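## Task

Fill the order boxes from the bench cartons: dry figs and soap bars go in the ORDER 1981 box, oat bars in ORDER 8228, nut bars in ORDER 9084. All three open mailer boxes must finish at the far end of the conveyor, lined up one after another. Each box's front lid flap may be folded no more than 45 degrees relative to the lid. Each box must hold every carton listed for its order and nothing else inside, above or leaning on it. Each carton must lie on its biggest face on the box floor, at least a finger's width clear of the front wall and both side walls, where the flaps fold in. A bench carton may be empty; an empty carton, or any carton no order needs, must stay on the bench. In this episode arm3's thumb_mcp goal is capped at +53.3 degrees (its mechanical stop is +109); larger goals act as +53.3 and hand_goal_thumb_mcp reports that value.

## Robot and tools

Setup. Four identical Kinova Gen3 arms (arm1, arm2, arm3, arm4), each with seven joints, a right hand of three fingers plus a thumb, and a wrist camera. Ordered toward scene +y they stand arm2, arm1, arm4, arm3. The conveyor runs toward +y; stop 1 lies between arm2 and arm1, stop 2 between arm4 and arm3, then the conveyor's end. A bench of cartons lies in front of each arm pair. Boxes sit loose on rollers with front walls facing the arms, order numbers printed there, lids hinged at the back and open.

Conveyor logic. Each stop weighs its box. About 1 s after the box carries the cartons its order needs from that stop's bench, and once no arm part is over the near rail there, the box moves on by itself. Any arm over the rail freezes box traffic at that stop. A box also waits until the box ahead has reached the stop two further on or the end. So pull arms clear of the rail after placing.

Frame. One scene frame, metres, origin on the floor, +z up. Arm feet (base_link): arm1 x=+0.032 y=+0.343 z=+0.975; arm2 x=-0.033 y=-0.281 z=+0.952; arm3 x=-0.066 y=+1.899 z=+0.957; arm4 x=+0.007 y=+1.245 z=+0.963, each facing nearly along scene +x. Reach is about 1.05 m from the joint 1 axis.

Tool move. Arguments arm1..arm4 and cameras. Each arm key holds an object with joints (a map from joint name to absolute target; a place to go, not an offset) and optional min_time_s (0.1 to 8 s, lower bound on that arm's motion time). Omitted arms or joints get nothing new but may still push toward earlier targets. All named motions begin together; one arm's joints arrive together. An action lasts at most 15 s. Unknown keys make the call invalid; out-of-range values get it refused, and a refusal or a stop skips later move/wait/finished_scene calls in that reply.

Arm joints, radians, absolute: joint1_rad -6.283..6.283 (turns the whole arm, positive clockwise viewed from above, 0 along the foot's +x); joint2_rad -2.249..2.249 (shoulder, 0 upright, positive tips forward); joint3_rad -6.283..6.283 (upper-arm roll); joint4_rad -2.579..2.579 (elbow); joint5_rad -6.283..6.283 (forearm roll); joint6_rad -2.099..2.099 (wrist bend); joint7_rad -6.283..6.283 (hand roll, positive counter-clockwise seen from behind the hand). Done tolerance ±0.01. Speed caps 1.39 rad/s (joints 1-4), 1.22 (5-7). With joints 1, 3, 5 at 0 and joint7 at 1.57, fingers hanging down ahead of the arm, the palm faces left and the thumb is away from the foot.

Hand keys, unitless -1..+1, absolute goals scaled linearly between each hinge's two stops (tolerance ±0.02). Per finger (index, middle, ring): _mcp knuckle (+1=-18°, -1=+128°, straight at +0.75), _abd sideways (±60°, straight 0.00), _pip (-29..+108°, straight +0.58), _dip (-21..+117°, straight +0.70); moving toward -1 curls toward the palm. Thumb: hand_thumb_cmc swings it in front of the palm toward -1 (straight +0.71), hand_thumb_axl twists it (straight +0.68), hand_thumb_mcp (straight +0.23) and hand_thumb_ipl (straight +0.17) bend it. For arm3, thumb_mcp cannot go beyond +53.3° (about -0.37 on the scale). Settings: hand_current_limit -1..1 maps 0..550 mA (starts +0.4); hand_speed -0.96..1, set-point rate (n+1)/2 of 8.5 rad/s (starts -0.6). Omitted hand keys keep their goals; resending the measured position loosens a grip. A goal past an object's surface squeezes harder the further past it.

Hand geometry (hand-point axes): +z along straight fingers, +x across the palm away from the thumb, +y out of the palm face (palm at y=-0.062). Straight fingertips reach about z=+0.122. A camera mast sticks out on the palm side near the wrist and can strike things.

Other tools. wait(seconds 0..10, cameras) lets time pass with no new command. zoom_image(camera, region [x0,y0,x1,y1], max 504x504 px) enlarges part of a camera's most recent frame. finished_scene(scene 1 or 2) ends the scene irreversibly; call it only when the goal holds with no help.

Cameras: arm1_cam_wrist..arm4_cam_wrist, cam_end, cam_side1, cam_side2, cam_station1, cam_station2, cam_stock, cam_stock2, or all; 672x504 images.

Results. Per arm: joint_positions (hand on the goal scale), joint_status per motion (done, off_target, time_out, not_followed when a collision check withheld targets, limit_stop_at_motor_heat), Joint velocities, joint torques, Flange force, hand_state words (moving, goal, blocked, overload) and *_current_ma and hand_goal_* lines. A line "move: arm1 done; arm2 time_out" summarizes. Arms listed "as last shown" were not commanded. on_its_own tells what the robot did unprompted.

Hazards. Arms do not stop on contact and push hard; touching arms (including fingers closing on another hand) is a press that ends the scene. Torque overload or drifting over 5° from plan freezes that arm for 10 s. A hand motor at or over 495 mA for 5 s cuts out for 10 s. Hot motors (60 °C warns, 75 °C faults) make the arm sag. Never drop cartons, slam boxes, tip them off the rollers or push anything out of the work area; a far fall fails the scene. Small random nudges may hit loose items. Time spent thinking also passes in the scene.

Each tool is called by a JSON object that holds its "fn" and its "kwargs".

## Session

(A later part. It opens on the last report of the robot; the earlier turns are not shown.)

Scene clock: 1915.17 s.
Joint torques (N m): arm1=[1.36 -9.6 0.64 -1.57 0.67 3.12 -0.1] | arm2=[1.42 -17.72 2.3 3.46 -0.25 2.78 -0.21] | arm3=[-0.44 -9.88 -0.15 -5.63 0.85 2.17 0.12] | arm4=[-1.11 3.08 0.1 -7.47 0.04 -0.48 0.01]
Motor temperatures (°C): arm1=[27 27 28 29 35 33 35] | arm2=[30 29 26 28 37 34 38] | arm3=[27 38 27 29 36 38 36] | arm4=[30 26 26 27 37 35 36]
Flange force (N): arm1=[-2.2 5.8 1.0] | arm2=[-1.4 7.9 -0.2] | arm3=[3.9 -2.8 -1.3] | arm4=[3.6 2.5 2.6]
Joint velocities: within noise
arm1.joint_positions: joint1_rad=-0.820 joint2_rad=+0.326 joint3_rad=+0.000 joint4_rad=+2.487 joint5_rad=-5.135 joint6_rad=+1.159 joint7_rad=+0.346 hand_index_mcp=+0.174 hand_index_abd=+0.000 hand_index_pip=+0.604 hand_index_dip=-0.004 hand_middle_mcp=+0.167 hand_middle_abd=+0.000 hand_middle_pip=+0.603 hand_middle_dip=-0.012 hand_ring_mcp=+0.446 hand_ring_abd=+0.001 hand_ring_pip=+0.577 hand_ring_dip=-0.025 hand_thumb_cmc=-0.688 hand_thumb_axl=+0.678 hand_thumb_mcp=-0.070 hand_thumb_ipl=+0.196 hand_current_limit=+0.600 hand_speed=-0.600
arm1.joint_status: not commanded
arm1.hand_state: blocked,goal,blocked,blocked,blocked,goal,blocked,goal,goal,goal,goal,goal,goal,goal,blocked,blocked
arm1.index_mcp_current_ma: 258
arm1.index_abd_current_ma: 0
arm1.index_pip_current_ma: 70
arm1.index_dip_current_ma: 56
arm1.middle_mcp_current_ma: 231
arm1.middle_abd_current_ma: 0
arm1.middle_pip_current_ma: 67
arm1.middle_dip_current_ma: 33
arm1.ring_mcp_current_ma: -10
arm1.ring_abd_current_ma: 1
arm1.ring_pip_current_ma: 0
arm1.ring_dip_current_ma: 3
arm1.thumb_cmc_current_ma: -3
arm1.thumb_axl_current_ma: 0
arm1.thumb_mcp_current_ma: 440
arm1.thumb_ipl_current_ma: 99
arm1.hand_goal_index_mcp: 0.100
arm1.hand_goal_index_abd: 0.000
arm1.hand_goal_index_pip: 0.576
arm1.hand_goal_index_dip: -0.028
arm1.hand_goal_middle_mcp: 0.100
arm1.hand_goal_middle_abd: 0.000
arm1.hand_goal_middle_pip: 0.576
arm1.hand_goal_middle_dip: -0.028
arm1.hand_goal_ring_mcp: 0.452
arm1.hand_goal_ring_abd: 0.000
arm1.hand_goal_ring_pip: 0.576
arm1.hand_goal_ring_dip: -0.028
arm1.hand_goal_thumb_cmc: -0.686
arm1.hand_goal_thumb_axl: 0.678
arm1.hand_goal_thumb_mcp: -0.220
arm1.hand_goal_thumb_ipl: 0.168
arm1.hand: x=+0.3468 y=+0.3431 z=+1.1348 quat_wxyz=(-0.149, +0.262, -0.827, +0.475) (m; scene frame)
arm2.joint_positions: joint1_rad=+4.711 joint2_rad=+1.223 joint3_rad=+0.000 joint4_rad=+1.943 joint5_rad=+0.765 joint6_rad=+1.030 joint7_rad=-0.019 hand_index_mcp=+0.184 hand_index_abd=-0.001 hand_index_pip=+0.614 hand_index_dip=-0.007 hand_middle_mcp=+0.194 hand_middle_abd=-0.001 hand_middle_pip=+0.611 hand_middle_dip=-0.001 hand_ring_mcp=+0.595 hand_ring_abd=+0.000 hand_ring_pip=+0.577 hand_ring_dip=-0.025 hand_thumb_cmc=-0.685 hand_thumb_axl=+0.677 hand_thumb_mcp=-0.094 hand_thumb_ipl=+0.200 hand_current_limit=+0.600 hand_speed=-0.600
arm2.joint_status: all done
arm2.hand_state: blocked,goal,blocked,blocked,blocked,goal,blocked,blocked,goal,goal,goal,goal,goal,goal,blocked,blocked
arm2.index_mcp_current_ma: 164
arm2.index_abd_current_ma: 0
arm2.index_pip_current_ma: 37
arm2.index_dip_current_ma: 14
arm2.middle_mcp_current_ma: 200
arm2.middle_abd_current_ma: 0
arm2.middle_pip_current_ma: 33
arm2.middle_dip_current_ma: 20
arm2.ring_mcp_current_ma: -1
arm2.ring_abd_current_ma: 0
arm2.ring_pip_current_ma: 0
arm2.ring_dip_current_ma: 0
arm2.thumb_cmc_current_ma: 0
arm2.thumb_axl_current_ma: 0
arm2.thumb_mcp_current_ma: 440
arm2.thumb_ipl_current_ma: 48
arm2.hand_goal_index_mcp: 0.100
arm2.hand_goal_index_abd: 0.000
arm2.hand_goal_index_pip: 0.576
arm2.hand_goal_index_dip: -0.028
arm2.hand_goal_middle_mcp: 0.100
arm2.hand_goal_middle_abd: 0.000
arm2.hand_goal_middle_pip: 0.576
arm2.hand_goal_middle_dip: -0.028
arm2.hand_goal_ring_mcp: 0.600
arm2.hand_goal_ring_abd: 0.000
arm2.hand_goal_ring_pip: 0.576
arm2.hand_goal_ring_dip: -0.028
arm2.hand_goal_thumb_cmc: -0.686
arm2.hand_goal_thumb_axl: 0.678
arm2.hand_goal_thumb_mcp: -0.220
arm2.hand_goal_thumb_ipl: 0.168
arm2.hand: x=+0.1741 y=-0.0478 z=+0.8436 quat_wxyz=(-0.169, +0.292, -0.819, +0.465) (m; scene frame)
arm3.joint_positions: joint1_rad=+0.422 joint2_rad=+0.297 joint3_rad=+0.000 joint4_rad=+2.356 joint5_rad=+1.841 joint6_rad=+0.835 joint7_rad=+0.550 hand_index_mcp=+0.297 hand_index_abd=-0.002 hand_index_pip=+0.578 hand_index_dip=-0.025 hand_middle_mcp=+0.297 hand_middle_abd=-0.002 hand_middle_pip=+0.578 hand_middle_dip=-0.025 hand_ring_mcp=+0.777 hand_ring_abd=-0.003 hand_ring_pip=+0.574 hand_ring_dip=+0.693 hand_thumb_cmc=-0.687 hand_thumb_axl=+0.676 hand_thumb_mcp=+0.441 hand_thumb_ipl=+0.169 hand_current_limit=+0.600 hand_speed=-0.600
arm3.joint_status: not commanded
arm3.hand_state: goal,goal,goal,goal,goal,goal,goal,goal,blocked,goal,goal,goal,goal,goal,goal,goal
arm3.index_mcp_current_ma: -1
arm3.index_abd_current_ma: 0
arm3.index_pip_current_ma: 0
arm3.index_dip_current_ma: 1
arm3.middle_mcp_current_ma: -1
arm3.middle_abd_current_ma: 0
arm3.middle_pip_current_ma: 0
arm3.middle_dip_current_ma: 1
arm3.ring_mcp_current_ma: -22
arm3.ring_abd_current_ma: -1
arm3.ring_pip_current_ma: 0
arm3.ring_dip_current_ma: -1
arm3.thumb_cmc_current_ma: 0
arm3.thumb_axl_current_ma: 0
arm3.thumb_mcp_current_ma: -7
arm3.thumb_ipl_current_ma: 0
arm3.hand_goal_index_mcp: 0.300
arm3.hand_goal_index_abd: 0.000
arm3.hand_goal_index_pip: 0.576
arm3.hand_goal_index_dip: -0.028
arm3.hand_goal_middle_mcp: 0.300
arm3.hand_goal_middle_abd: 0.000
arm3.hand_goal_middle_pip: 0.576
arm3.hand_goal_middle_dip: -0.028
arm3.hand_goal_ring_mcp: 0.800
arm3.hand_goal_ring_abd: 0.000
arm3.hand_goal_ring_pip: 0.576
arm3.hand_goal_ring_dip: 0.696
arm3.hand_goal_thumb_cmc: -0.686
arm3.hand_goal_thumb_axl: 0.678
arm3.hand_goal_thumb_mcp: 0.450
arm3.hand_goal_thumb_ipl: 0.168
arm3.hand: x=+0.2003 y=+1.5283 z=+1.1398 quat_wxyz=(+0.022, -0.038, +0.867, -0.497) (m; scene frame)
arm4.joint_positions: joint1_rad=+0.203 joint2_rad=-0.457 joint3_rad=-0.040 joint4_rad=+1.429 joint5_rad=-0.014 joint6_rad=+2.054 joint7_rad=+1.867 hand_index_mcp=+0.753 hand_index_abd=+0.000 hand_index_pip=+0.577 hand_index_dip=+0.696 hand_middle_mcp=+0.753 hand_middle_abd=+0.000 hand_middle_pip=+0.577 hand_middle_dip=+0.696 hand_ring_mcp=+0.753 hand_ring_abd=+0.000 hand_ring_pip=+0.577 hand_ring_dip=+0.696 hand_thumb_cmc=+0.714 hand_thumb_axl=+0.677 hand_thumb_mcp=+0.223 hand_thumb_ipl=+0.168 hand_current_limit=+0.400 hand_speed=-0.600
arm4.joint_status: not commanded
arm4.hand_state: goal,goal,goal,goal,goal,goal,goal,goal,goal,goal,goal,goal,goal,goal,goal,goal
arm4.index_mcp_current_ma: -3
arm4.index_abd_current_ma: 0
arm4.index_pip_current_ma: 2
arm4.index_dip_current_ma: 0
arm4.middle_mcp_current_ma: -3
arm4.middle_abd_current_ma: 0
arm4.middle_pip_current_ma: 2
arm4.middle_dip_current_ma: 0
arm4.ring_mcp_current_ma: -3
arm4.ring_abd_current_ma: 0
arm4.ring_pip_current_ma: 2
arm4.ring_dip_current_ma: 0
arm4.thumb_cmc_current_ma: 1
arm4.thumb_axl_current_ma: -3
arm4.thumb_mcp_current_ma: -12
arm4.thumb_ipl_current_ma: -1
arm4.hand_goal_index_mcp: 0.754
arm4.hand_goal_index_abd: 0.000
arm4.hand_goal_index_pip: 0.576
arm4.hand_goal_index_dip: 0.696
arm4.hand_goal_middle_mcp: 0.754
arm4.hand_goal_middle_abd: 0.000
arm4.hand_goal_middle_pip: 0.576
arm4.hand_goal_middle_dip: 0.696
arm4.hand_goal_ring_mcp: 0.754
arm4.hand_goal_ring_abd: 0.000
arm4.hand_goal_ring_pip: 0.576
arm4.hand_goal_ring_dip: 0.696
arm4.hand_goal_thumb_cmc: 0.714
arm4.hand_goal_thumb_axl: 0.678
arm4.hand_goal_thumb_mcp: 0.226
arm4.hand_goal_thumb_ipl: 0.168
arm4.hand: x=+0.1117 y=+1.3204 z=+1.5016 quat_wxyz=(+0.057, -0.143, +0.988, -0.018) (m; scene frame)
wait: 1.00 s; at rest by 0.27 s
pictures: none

{"fn": "zoom_image", "kwargs": {"camera": "cam_side1", "region": [470, 240, 610, 420]}}

{"fn": "zoom_image", "kwargs": {"camera": "cam_stock", "region": [320, 160, 480, 300]}}

Scaled by 2.800.
This view is cut from an older image: the scene may have changed since it was taken.

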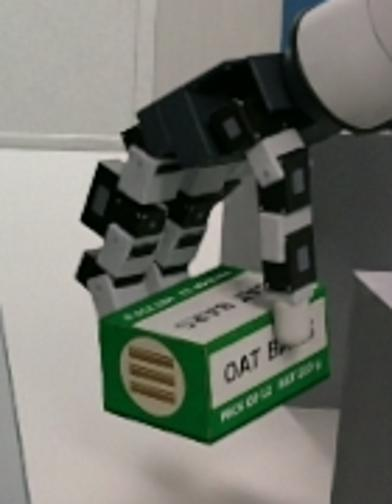

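Scaled by 3.150.
This view is cut from an older image: the scene may have changed since it was taken.

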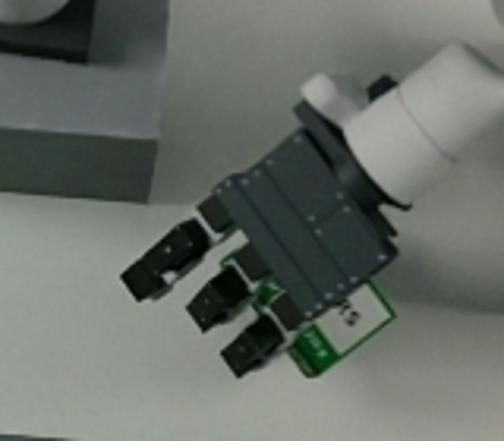

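{"fn": "move", "kwargs": {"arm2": {"joints":{"joint1_rad":4.7106,"joint2_rad":0.8386,"joint3_rad":0,"joint4_rad":2.0693,"joint5_rad":0.6901,"joint6_rad":1.2224,"joint7_rad":0.171},"min_time_s":1.5}}}

{"fn": "move", "kwargs": {"arm2": {"joints":{"joint1_rad":4.7106,"joint2_rad":0.4768,"joint3_rad":0,"joint4_rad":2.005,"joint5_rad":0.6414,"joint6_rad":1.5594,"joint7_rad":0.4372,"hand_ring_mcp":0.95,"hand_ring_dip":0.696},"min_time_s":1.5}, "cameras": ["cam_side1","cam_station1","cam_stock"]}}

Scene clock: 2046.07 s.
Joint torques (N m): arm1=[1.37 -9.61 0.65 -1.56 0.68 3.09 -0.11] | arm2=[1.44 -16.02 1.83 1.18 0.26 2.78 -0.22] | arm3=[-0.51 -9.78 -0.12 -5.65 0.85 2.12 0.02] | arm4=[-1.07 3.06 0.12 -7.51 0.08 -0.47 0.01]
Motor temperatures (°C): arm1=[27 26 27 29 35 33 35] | arm2=[30 31 26 28 37 35 38] | arm3=[27 38 27 29 35 38 36] | arm4=[30 26 26 27 37 35 36]
Flange force (N): arm1=[-2.3 5.8 0.8] | arm2=[-2.2 7.1 -1.9] | arm3=[3.9 -3.3 -1.7] | arm4=[3.5 2.6 2.9]
move: arm2 done
Joint velocities: within noise
arm1, arm3, arm4: as last shown
arm2.joint_positions: joint1_rad=+4.711 joint2_rad=+0.839 joint3_rad=+0.000 joint4_rad=+2.069 joint5_rad=+0.690 joint6_rad=+1.222 joint7_rad=+0.171 hand_index_mcp=+0.184 hand_index_abd=-0.001 hand_index_pip=+0.614 hand_index_dip=-0.007 hand_middle_mcp=+0.194 hand_middle_abd=-0.001 hand_middle_pip=+0.611 hand_middle_dip=-0.001 hand_ring_mcp=+0.595 hand_ring_abd=+0.000 hand_ring_pip=+0.577 hand_ring_dip=-0.025 hand_thumb_cmc=-0.685 hand_thumb_axl=+0.677 hand_thumb_mcp=-0.095 hand_thumb_ipl=+0.200 hand_current_limit=+0.600 hand_speed=-0.600
arm2.joint_status: all done
arm2.hand_state: blocked,goal,blocked,blocked,blocked,goal,blocked,blocked,goal,goal,goal,goal,goal,goal,blocked,blocked
arm2.index_mcp_current_ma: 164
arm2.index_abd_current_ma: 0
arm2.index_pip_current_ma: 37
arm2.index_dip_current_ma: 14
arm2.middle_mcp_current_ma: 200
arm2.middle_abd_current_ma: 0
arm2.middle_pip_current_ma: 33
arm2.middle_dip_current_ma: 21
arm2.ring_mcp_current_ma: -1
arm2.ring_abd_current_ma: 0
arm2.ring_pip_current_ma: 0
arm2.ring_dip_current_ma: 0
arm2.thumb_cmc_current_ma: 0
arm2.thumb_axl_current_ma: 0
arm2.thumb_mcp_current_ma: 440
arm2.thumb_ipl_current_ma: 48
arm2.hand_goal_index_mcp: 0.100
arm2.hand_goal_index_abd: 0.000
arm2.hand_goal_index_pip: 0.576
arm2.hand_goal_index_dip: -0.028
arm2.hand_goal_middle_mcp: 0.100
arm2.hand_goal_middle_abd: 0.000
arm2.hand_goal_middle_pip: 0.576
arm2.hand_goal_middle_dip: -0.028
arm2.hand_goal_ring_mcp: 0.600
arm2.hand_goal_ring_abd: 0.000
arm2.hand_goal_ring_pip: 0.576
arm2.hand_goal_ring_dip: -0.028
arm2.hand_goal_thumb_cmc: -0.686
arm2.hand_goal_thumb_axl: 0.678
arm2.hand_goal_thumb_mcp: -0.220
arm2.hand_goal_thumb_ipl: 0.168
arm2.hand: x=+0.1756 y=-0.0510 z=+0.9899 quat_wxyz=(-0.171, +0.295, -0.818, +0.464) (m; scene frame)
pictures: none

Scene clock: 2047.93 s.
Joint torques (N m): arm1=[1.36 -9.64 0.67 -1.59 0.68 3.12 -0.13] | arm2=[1.49 -13.73 1.25 -2.12 1.04 2.61 -0.14] | arm3=[-0.52 -9.79 -0.26 -5.68 0.86 2.1 0.1] | arm4=[-1.07 3.08 0.1 -7.55 0.09 -0.48 -0.01]
Motor temperatures (°C): arm1=[27 26 27 29 35 33 35] | arm2=[30 31 26 28 37 35 38] | arm3=[27 38 27 29 35 38 36] | arm4=[30 26 26 27 37 35 36]
Flange force (N): arm1=[-2.3 5.9 0.9] | arm2=[-3.0 5.7 -4.0] | arm3=[4.2 -2.9 -1.4] | arm4=[3.7 2.5 3.0]
move: arm2 done
Joint velocities: within noise
arm1, arm3, arm4: as last shown
arm2.joint_positions: joint1_rad=+4.711 joint2_rad=+0.477 joint3_rad=+0.000 joint4_rad=+2.005 joint5_rad=+0.641 joint6_rad=+1.559 joint7_rad=+0.437 hand_index_mcp=+0.184 hand_index_abd=-0.001 hand_index_pip=+0.614 hand_index_dip=-0.007 hand_middle_mcp=+0.194 hand_middle_abd=-0.001 hand_middle_pip=+0.611 hand_middle_dip=-0.001 hand_ring_mcp=+0.931 hand_ring_abd=+0.000 hand_ring_pip=+0.576 hand_ring_dip=+0.692 hand_thumb_cmc=-0.684 hand_thumb_axl=+0.677 hand_thumb_mcp=-0.095 hand_thumb_ipl=+0.201 hand_current_limit=+0.600 hand_speed=-0.600
arm2.joint_status: all done
arm2.hand_state: blocked,goal,blocked,blocked,blocked,goal,blocked,blocked,goal,goal,goal,goal,goal,goal,blocked,blocked
arm2.index_mcp_current_ma: 164
arm2.index_abd_current_ma: 0
arm2.index_pip_current_ma: 37
arm2.index_dip_current_ma: 14
arm2.middle_mcp_current_ma: 200
arm2.middle_abd_current_ma: 0
arm2.middle_pip_current_ma: 33
arm2.middle_dip_current_ma: 21
arm2.ring_mcp_current_ma: -13
arm2.ring_abd_current_ma: 0
arm2.ring_pip_current_ma: 0
arm2.ring_dip_current_ma: -1
arm2.thumb_cmc_current_ma: 0
arm2.thumb_axl_current_ma: 0
arm2.thumb_mcp_current_ma: 440
arm2.thumb_ipl_current_ma: 48
arm2.hand_goal_index_mcp: 0.100
arm2.hand_goal_index_abd: 0.000
arm2.hand_goal_index_pip: 0.576
arm2.hand_goal_index_dip: -0.028
arm2.hand_goal_middle_mcp: 0.100
arm2.hand_goal_middle_abd: 0.000
arm2.hand_goal_middle_pip: 0.576
arm2.hand_goal_middle_dip: -0.028
arm2.hand_goal_ring_mcp: 0.950
arm2.hand_goal_ring_abd: 0.000
arm2.hand_goal_ring_pip: 0.576
arm2.hand_goal_ring_dip: 0.696
arm2.hand_goal_thumb_cmc: -0.686
arm2.hand_goal_thumb_axl: 0.678
arm2.hand_goal_thumb_mcp: -0.220
arm2.hand_goal_thumb_ipl: 0.168
arm2.hand: x=+0.1762 y=-0.0529 z=+1.1399 quat_wxyz=(-0.171, +0.295, -0.818, +0.464) (m; scene frame)
pictures: cam_side1, cam_station1, cam_stock

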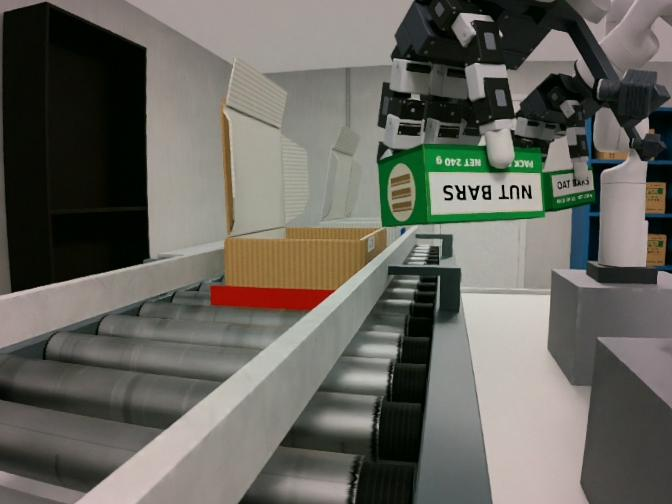

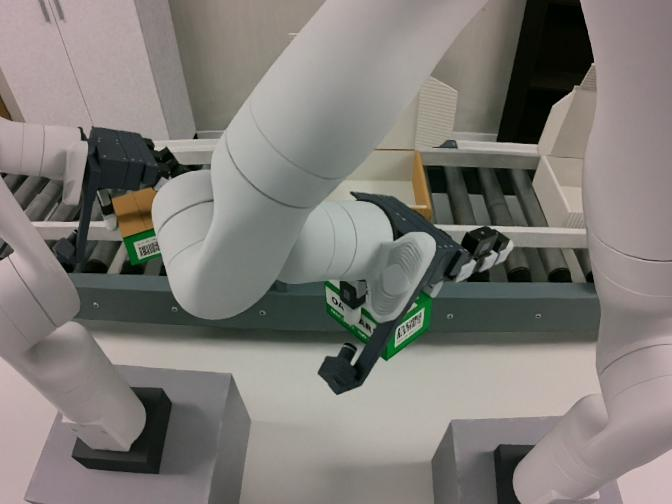

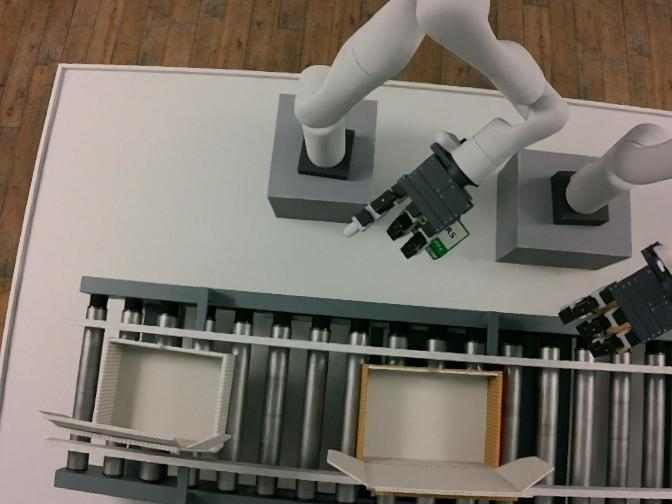

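{"fn": "move", "kwargs": {"arm2": {"joints":{"joint1_rad":5.4651,"joint2_rad":1.1363,"joint3_rad":0,"joint4_rad":0.6641,"joint5_rad":0.9226,"joint6_rad":1.8563,"joint7_rad":1.1114},"min_time_s":2.5}, "cameras": ["cam_side1","cam_station1","cam_stock","cam_side2"]}}

Scene clock: 2056.13 s.
Joint torques (N m): arm1=[1.36 -9.59 0.63 -1.61 0.68 3.1 -0.11] | arm2=[1.16 -26.66 2.67 -5.8 2.2 1.27 -0.23] | arm3=[-0.62 -9.8 -0.21 -5.71 0.81 2.15 0.07] | arm4=[-1.08 3.1 0.1 -7.53 0.1 -0.47 0]
Motor temperatures (°C): arm1=[27 26 27 29 35 33 35] | arm2=[30 31 26 28 37 35 38] | arm3=[27 38 27 29 35 38 36] | arm4=[30 26 26 27 37 35 36]
Flange force (N): arm1=[-2.1 5.8 0.9] | arm2=[-16.3 5.3 -8.3] | arm3=[4.5 -3.1 -1.1] | arm4=[3.7 2.6 3.0]
move: arm2 done
Joint velocities: within noise
arm1, arm3, arm4: as last shown
arm2.joint_positions: joint1_rad=+5.465 joint2_rad=+1.136 joint3_rad=+0.000 joint4_rad=+0.664 joint5_rad=+0.923 joint6_rad=+1.856 joint7_rad=+1.111 hand_index_mcp=+0.184 hand_index_abd=-0.001 hand_index_pip=+0.614 hand_index_dip=-0.007 hand_middle_mcp=+0.194 hand_middle_abd=-0.001 hand_middle_pip=+0.611 hand_middle_dip=-0.001 hand_ring_mcp=+0.931 hand_ring_abd=+0.000 hand_ring_pip=+0.576 hand_ring_dip=+0.692 hand_thumb_cmc=-0.684 hand_thumb_axl=+0.677 hand_thumb_mcp=-0.095 hand_thumb_ipl=+0.201 hand_current_limit=+0.600 hand_speed=-0.600
arm2.joint_status: all done
arm2.hand_state: blocked,goal,blocked,blocked,blocked,goal,blocked,blocked,goal,goal,goal,goal,goal,goal,blocked,blocked
arm2.index_mcp_current_ma: 164
arm2.index_abd_current_ma: 0
arm2.index_pip_current_ma: 37
arm2.index_dip_current_ma: 14
arm2.middle_mcp_current_ma: 200
arm2.middle_abd_current_ma: 0
arm2.middle_pip_current_ma: 33
arm2.middle_dip_current_ma: 21
arm2.ring_mcp_current_ma: -13
arm2.ring_abd_current_ma: 0
arm2.ring_pip_current_ma: 0
arm2.ring_dip_current_ma: -1
arm2.thumb_cmc_current_ma: 0
arm2.thumb_axl_current_ma: 0
arm2.thumb_mcp_current_ma: 440
arm2.thumb_ipl_current_ma: 48
arm2.hand_goal_index_mcp: 0.100
arm2.hand_goal_index_abd: 0.000
arm2.hand_goal_index_pip: 0.576
arm2.hand_goal_index_dip: -0.028
arm2.hand_goal_middle_mcp: 0.100
arm2.hand_goal_middle_abd: 0.000
arm2.hand_goal_middle_pip: 0.576
arm2.hand_goal_middle_dip: -0.028
arm2.hand_goal_ring_mcp: 0.950
arm2.hand_goal_ring_abd: 0.000
arm2.hand_goal_ring_pip: 0.576
arm2.hand_goal_ring_dip: 0.696
arm2.hand_goal_thumb_cmc: -0.686
arm2.hand_goal_thumb_axl: 0.678
arm2.hand_goal_thumb_mcp: -0.220
arm2.hand_goal_thumb_ipl: 0.168
arm2.hand: x=+0.5668 y=-0.0377 z=+1.1189 quat_wxyz=(-0.064, +0.113, -0.862, +0.490) (m; scene frame)
pictures: cam_side1, cam_side2, cam_station1, cam_stock

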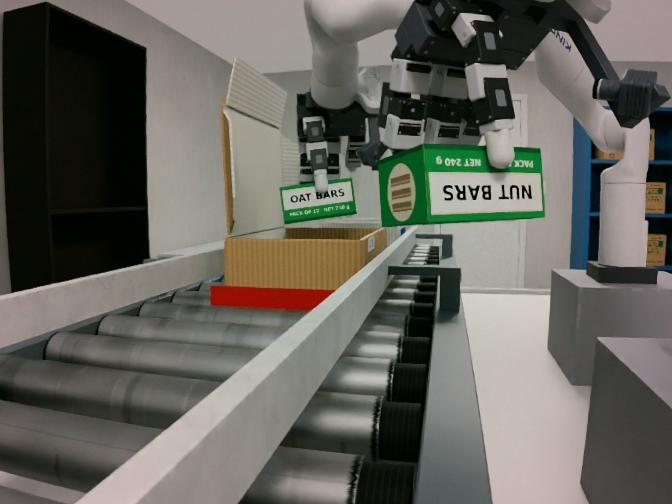

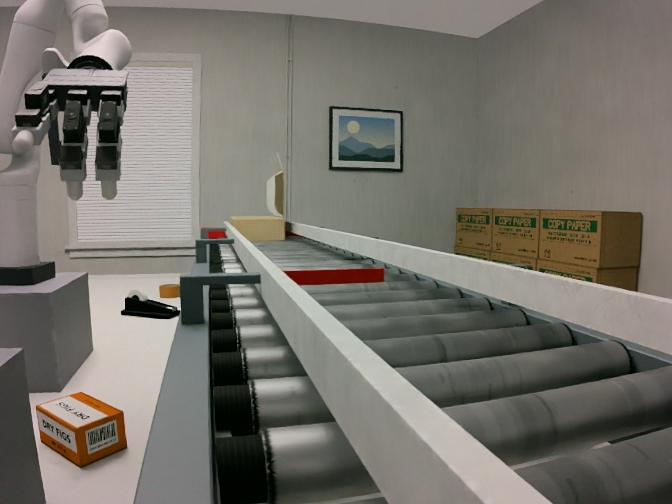

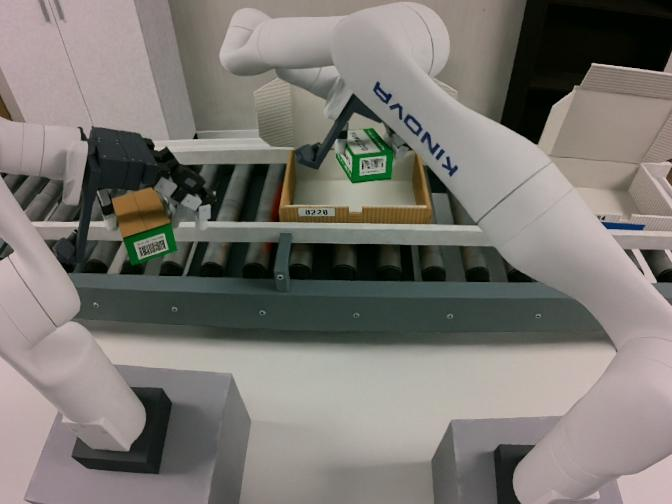

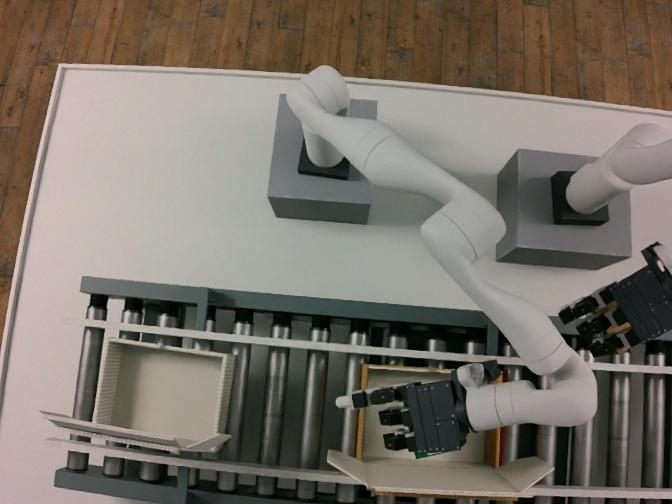

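{"fn": "zoom_image", "kwargs": {"camera": "cam_side1", "region": [220, 80, 400, 300]}}

{"fn": "zoom_image", "kwargs": {"camera": "cam_station1", "region": [240, 60, 480, 240]}}

{"fn": "zoom_image", "kwargs": {"camera": "cam_stock", "region": [320, 340, 600, 504]}}

Scaled by 2.291.

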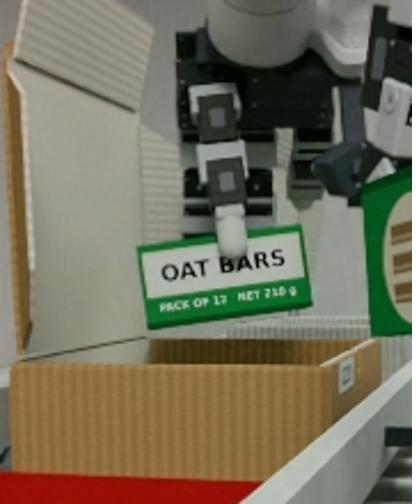

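Scaled by 2.100.

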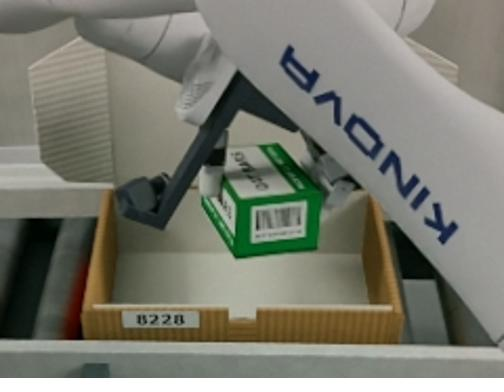

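Scaled by 1.800.

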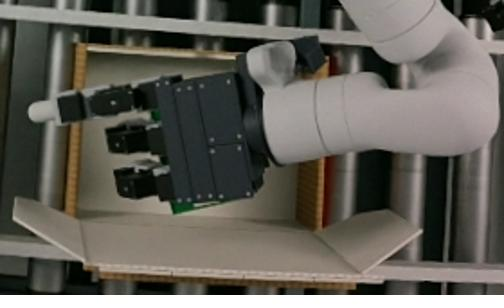

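{"fn": "move", "kwargs": {"arm2": {"joints":{"joint1_rad":5.4681,"joint2_rad":1.2064,"joint3_rad":0,"joint4_rad":0.6992,"joint5_rad":0.9023,"joint6_rad":1.7898,"joint7_rad":1.0273},"min_time_s":1.5}}}

{"fn": "move", "kwargs": {"arm2": {"joints":{"joint1_rad":5.4681,"joint2_rad":1.2384,"joint3_rad":0,"joint4_rad":0.7091,"joint5_rad":0.8955,"joint6_rad":1.7636,"joint7_rad":0.9938},"min_time_s":1.5}, "cameras": ["cam_side1","cam_station1","cam_stock"]}}

Scene clock: 2149.80 s.
Joint torques (N m): arm1=[1.4 -9.59 0.68 -1.53 0.69 3.11 -0.13] | arm2=[1.14 -26.91 2.73 -5.61 2.12 1.5 -0.18] | arm3=[-0.54 -9.83 -0.24 -5.65 0.86 2.09 0.08] | arm4=[-1.06 3.05 0.12 -7.55 0.07 -0.49 0.01]
Motor temperatures (°C): arm1=[27 26 27 29 35 33 34] | arm2=[30 31 26 29 38 34 38] | arm3=[27 38 27 29 35 38 35] | arm4=[30 26 26 27 37 35 36]
Flange force (N): arm1=[-2.3 5.7 0.6] | arm2=[-14.6 6.4 -6.6] | arm3=[4.1 -3.0 -1.3] | arm4=[3.6 2.6 2.9]
move: arm2 done
Joint velocities: within noise
arm1, arm3, arm4: as last shown
arm2.joint_positions: joint1_rad=+5.468 joint2_rad=+1.206 joint3_rad=+0.000 joint4_rad=+0.699 joint5_rad=+0.902 joint6_rad=+1.790 joint7_rad=+1.027 hand_index_mcp=+0.184 hand_index_abd=-0.001 hand_index_pip=+0.614 hand_index_dip=-0.007 hand_middle_mcp=+0.194 hand_middle_abd=-0.001 hand_middle_pip=+0.611 hand_middle_dip=-0.001 hand_ring_mcp=+0.931 hand_ring_abd=+0.000 hand_ring_pip=+0.576 hand_ring_dip=+0.692 hand_thumb_cmc=-0.684 hand_thumb_axl=+0.677 hand_thumb_mcp=-0.095 hand_thumb_ipl=+0.201 hand_current_limit=+0.600 hand_speed=-0.600
arm2.joint_status: all done
arm2.hand_state: blocked,goal,blocked,blocked,blocked,goal,blocked,blocked,goal,goal,goal,goal,goal,goal,blocked,blocked
arm2.index_mcp_current_ma: 164
arm2.index_abd_current_ma: 0
arm2.index_pip_current_ma: 37
arm2.index_dip_current_ma: 14
arm2.middle_mcp_current_ma: 200
arm2.middle_abd_current_ma: 0
arm2.middle_pip_current_ma: 33
arm2.middle_dip_current_ma: 21
arm2.ring_mcp_current_ma: -13
arm2.ring_abd_current_ma: 0
arm2.ring_pip_current_ma: 0
arm2.ring_dip_current_ma: -1
arm2.thumb_cmc_current_ma: 0
arm2.thumb_axl_current_ma: 0
arm2.thumb_mcp_current_ma: 440
arm2.thumb_ipl_current_ma: 48
arm2.hand_goal_index_mcp: 0.100
arm2.hand_goal_index_abd: 0.000
arm2.hand_goal_index_pip: 0.576
arm2.hand_goal_index_dip: -0.028
arm2.hand_goal_middle_mcp: 0.100
arm2.hand_goal_middle_abd: 0.000
arm2.hand_goal_middle_pip: 0.576
arm2.hand_goal_middle_dip: -0.028
arm2.hand_goal_ring_mcp: 0.950
arm2.hand_goal_ring_abd: 0.000
arm2.hand_goal_ring_pip: 0.576
arm2.hand_goal_ring_dip: 0.696
arm2.hand_goal_thumb_cmc: -0.686
arm2.hand_goal_thumb_axl: 0.678
arm2.hand_goal_thumb_mcp: -0.220
arm2.hand_goal_thumb_ipl: 0.168
arm2.hand: x=+0.5696 y=-0.0370 z=+1.0600 quat_wxyz=(-0.064, +0.113, -0.862, +0.490) (m; scene frame)
pictures: none

Scene clock: 2151.60 s.
Joint torques (N m): arm1=[1.39 -9.58 0.64 -1.58 0.7 3.11 -0.13] | arm2=[1.15 -27.01 2.75 -5.47 2.04 1.55 -0.15] | arm3=[-0.44 -9.86 -0.24 -5.65 0.84 2.14 0.06] | arm4=[-1.1 3.08 0.12 -7.5 0.09 -0.48 0]
Motor temperatures (°C): arm1=[27 26 27 29 35 33 34] | arm2=[30 31 26 29 38 34 38] | arm3=[27 38 27 29 35 38 35] | arm4=[30 26 26 27 37 35 36]
Flange force (N): arm1=[-2.2 5.7 0.7] | arm2=[-14.5 7.0 -6.3] | arm3=[3.9 -3.0 -1.4] | arm4=[3.6 2.6 2.8]
move: arm2 done
Joint velocities: within noise
arm1, arm3, arm4: as last shown
arm2.joint_positions: joint1_rad=+5.468 joint2_rad=+1.238 joint3_rad=+0.000 joint4_rad=+0.709 joint5_rad=+0.895 joint6_rad=+1.764 joint7_rad=+0.994 hand_index_mcp=+0.184 hand_index_abd=-0.001 hand_index_pip=+0.614 hand_index_dip=-0.007 hand_middle_mcp=+0.194 hand_middle_abd=-0.001 hand_middle_pip=+0.611 hand_middle_dip=-0.001 hand_ring_mcp=+0.931 hand_ring_abd=+0.000 hand_ring_pip=+0.576 hand_ring_dip=+0.692 hand_thumb_cmc=-0.684 hand_thumb_axl=+0.677 hand_thumb_mcp=-0.095 hand_thumb_ipl=+0.201 hand_current_limit=+0.600 hand_speed=-0.600
arm2.joint_status: all done
arm2.hand_state: blocked,goal,blocked,blocked,blocked,goal,blocked,blocked,goal,goal,goal,goal,goal,goal,blocked,blocked
arm2.index_mcp_current_ma: 164
arm2.index_abd_current_ma: 0
arm2.index_pip_current_ma: 37
arm2.index_dip_current_ma: 14
arm2.middle_mcp_current_ma: 200
arm2.middle_abd_current_ma: 0
arm2.middle_pip_current_ma: 33
arm2.middle_dip_current_ma: 21
arm2.ring_mcp_current_ma: -13
arm2.ring_abd_current_ma: 0
arm2.ring_pip_current_ma: 0
arm2.ring_dip_current_ma: -1
arm2.thumb_cmc_current_ma: 0
arm2.thumb_axl_current_ma: 0
arm2.thumb_mcp_current_ma: 440
arm2.thumb_ipl_current_ma: 48
arm2.hand_goal_index_mcp: 0.100
arm2.hand_goal_index_abd: 0.000
arm2.hand_goal_index_pip: 0.576
arm2.hand_goal_index_dip: -0.028
arm2.hand_goal_middle_mcp: 0.100
arm2.hand_goal_middle_abd: 0.000
arm2.hand_goal_middle_pip: 0.576
arm2.hand_goal_middle_dip: -0.028
arm2.hand_goal_ring_mcp: 0.950
arm2.hand_goal_ring_abd: 0.000
arm2.hand_goal_ring_pip: 0.576
arm2.hand_goal_ring_dip: 0.696
arm2.hand_goal_thumb_cmc: -0.686
arm2.hand_goal_thumb_axl: 0.678
arm2.hand_goal_thumb_mcp: -0.220
arm2.hand_goal_thumb_ipl: 0.168
arm2.hand: x=+0.5696 y=-0.0366 z=+1.0350 quat_wxyz=(-0.064, +0.113, -0.862, +0.490) (m; scene frame)
pictures: cam_side1, cam_station1, cam_stock

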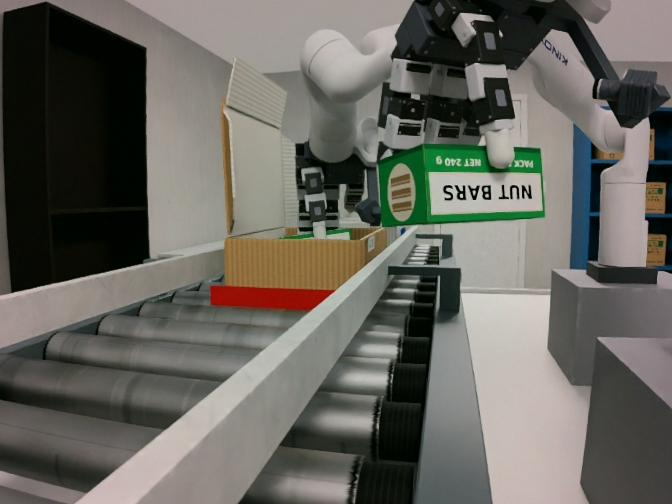

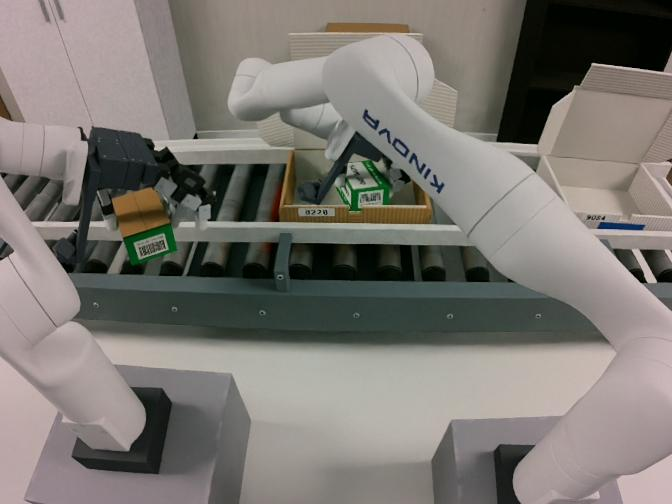

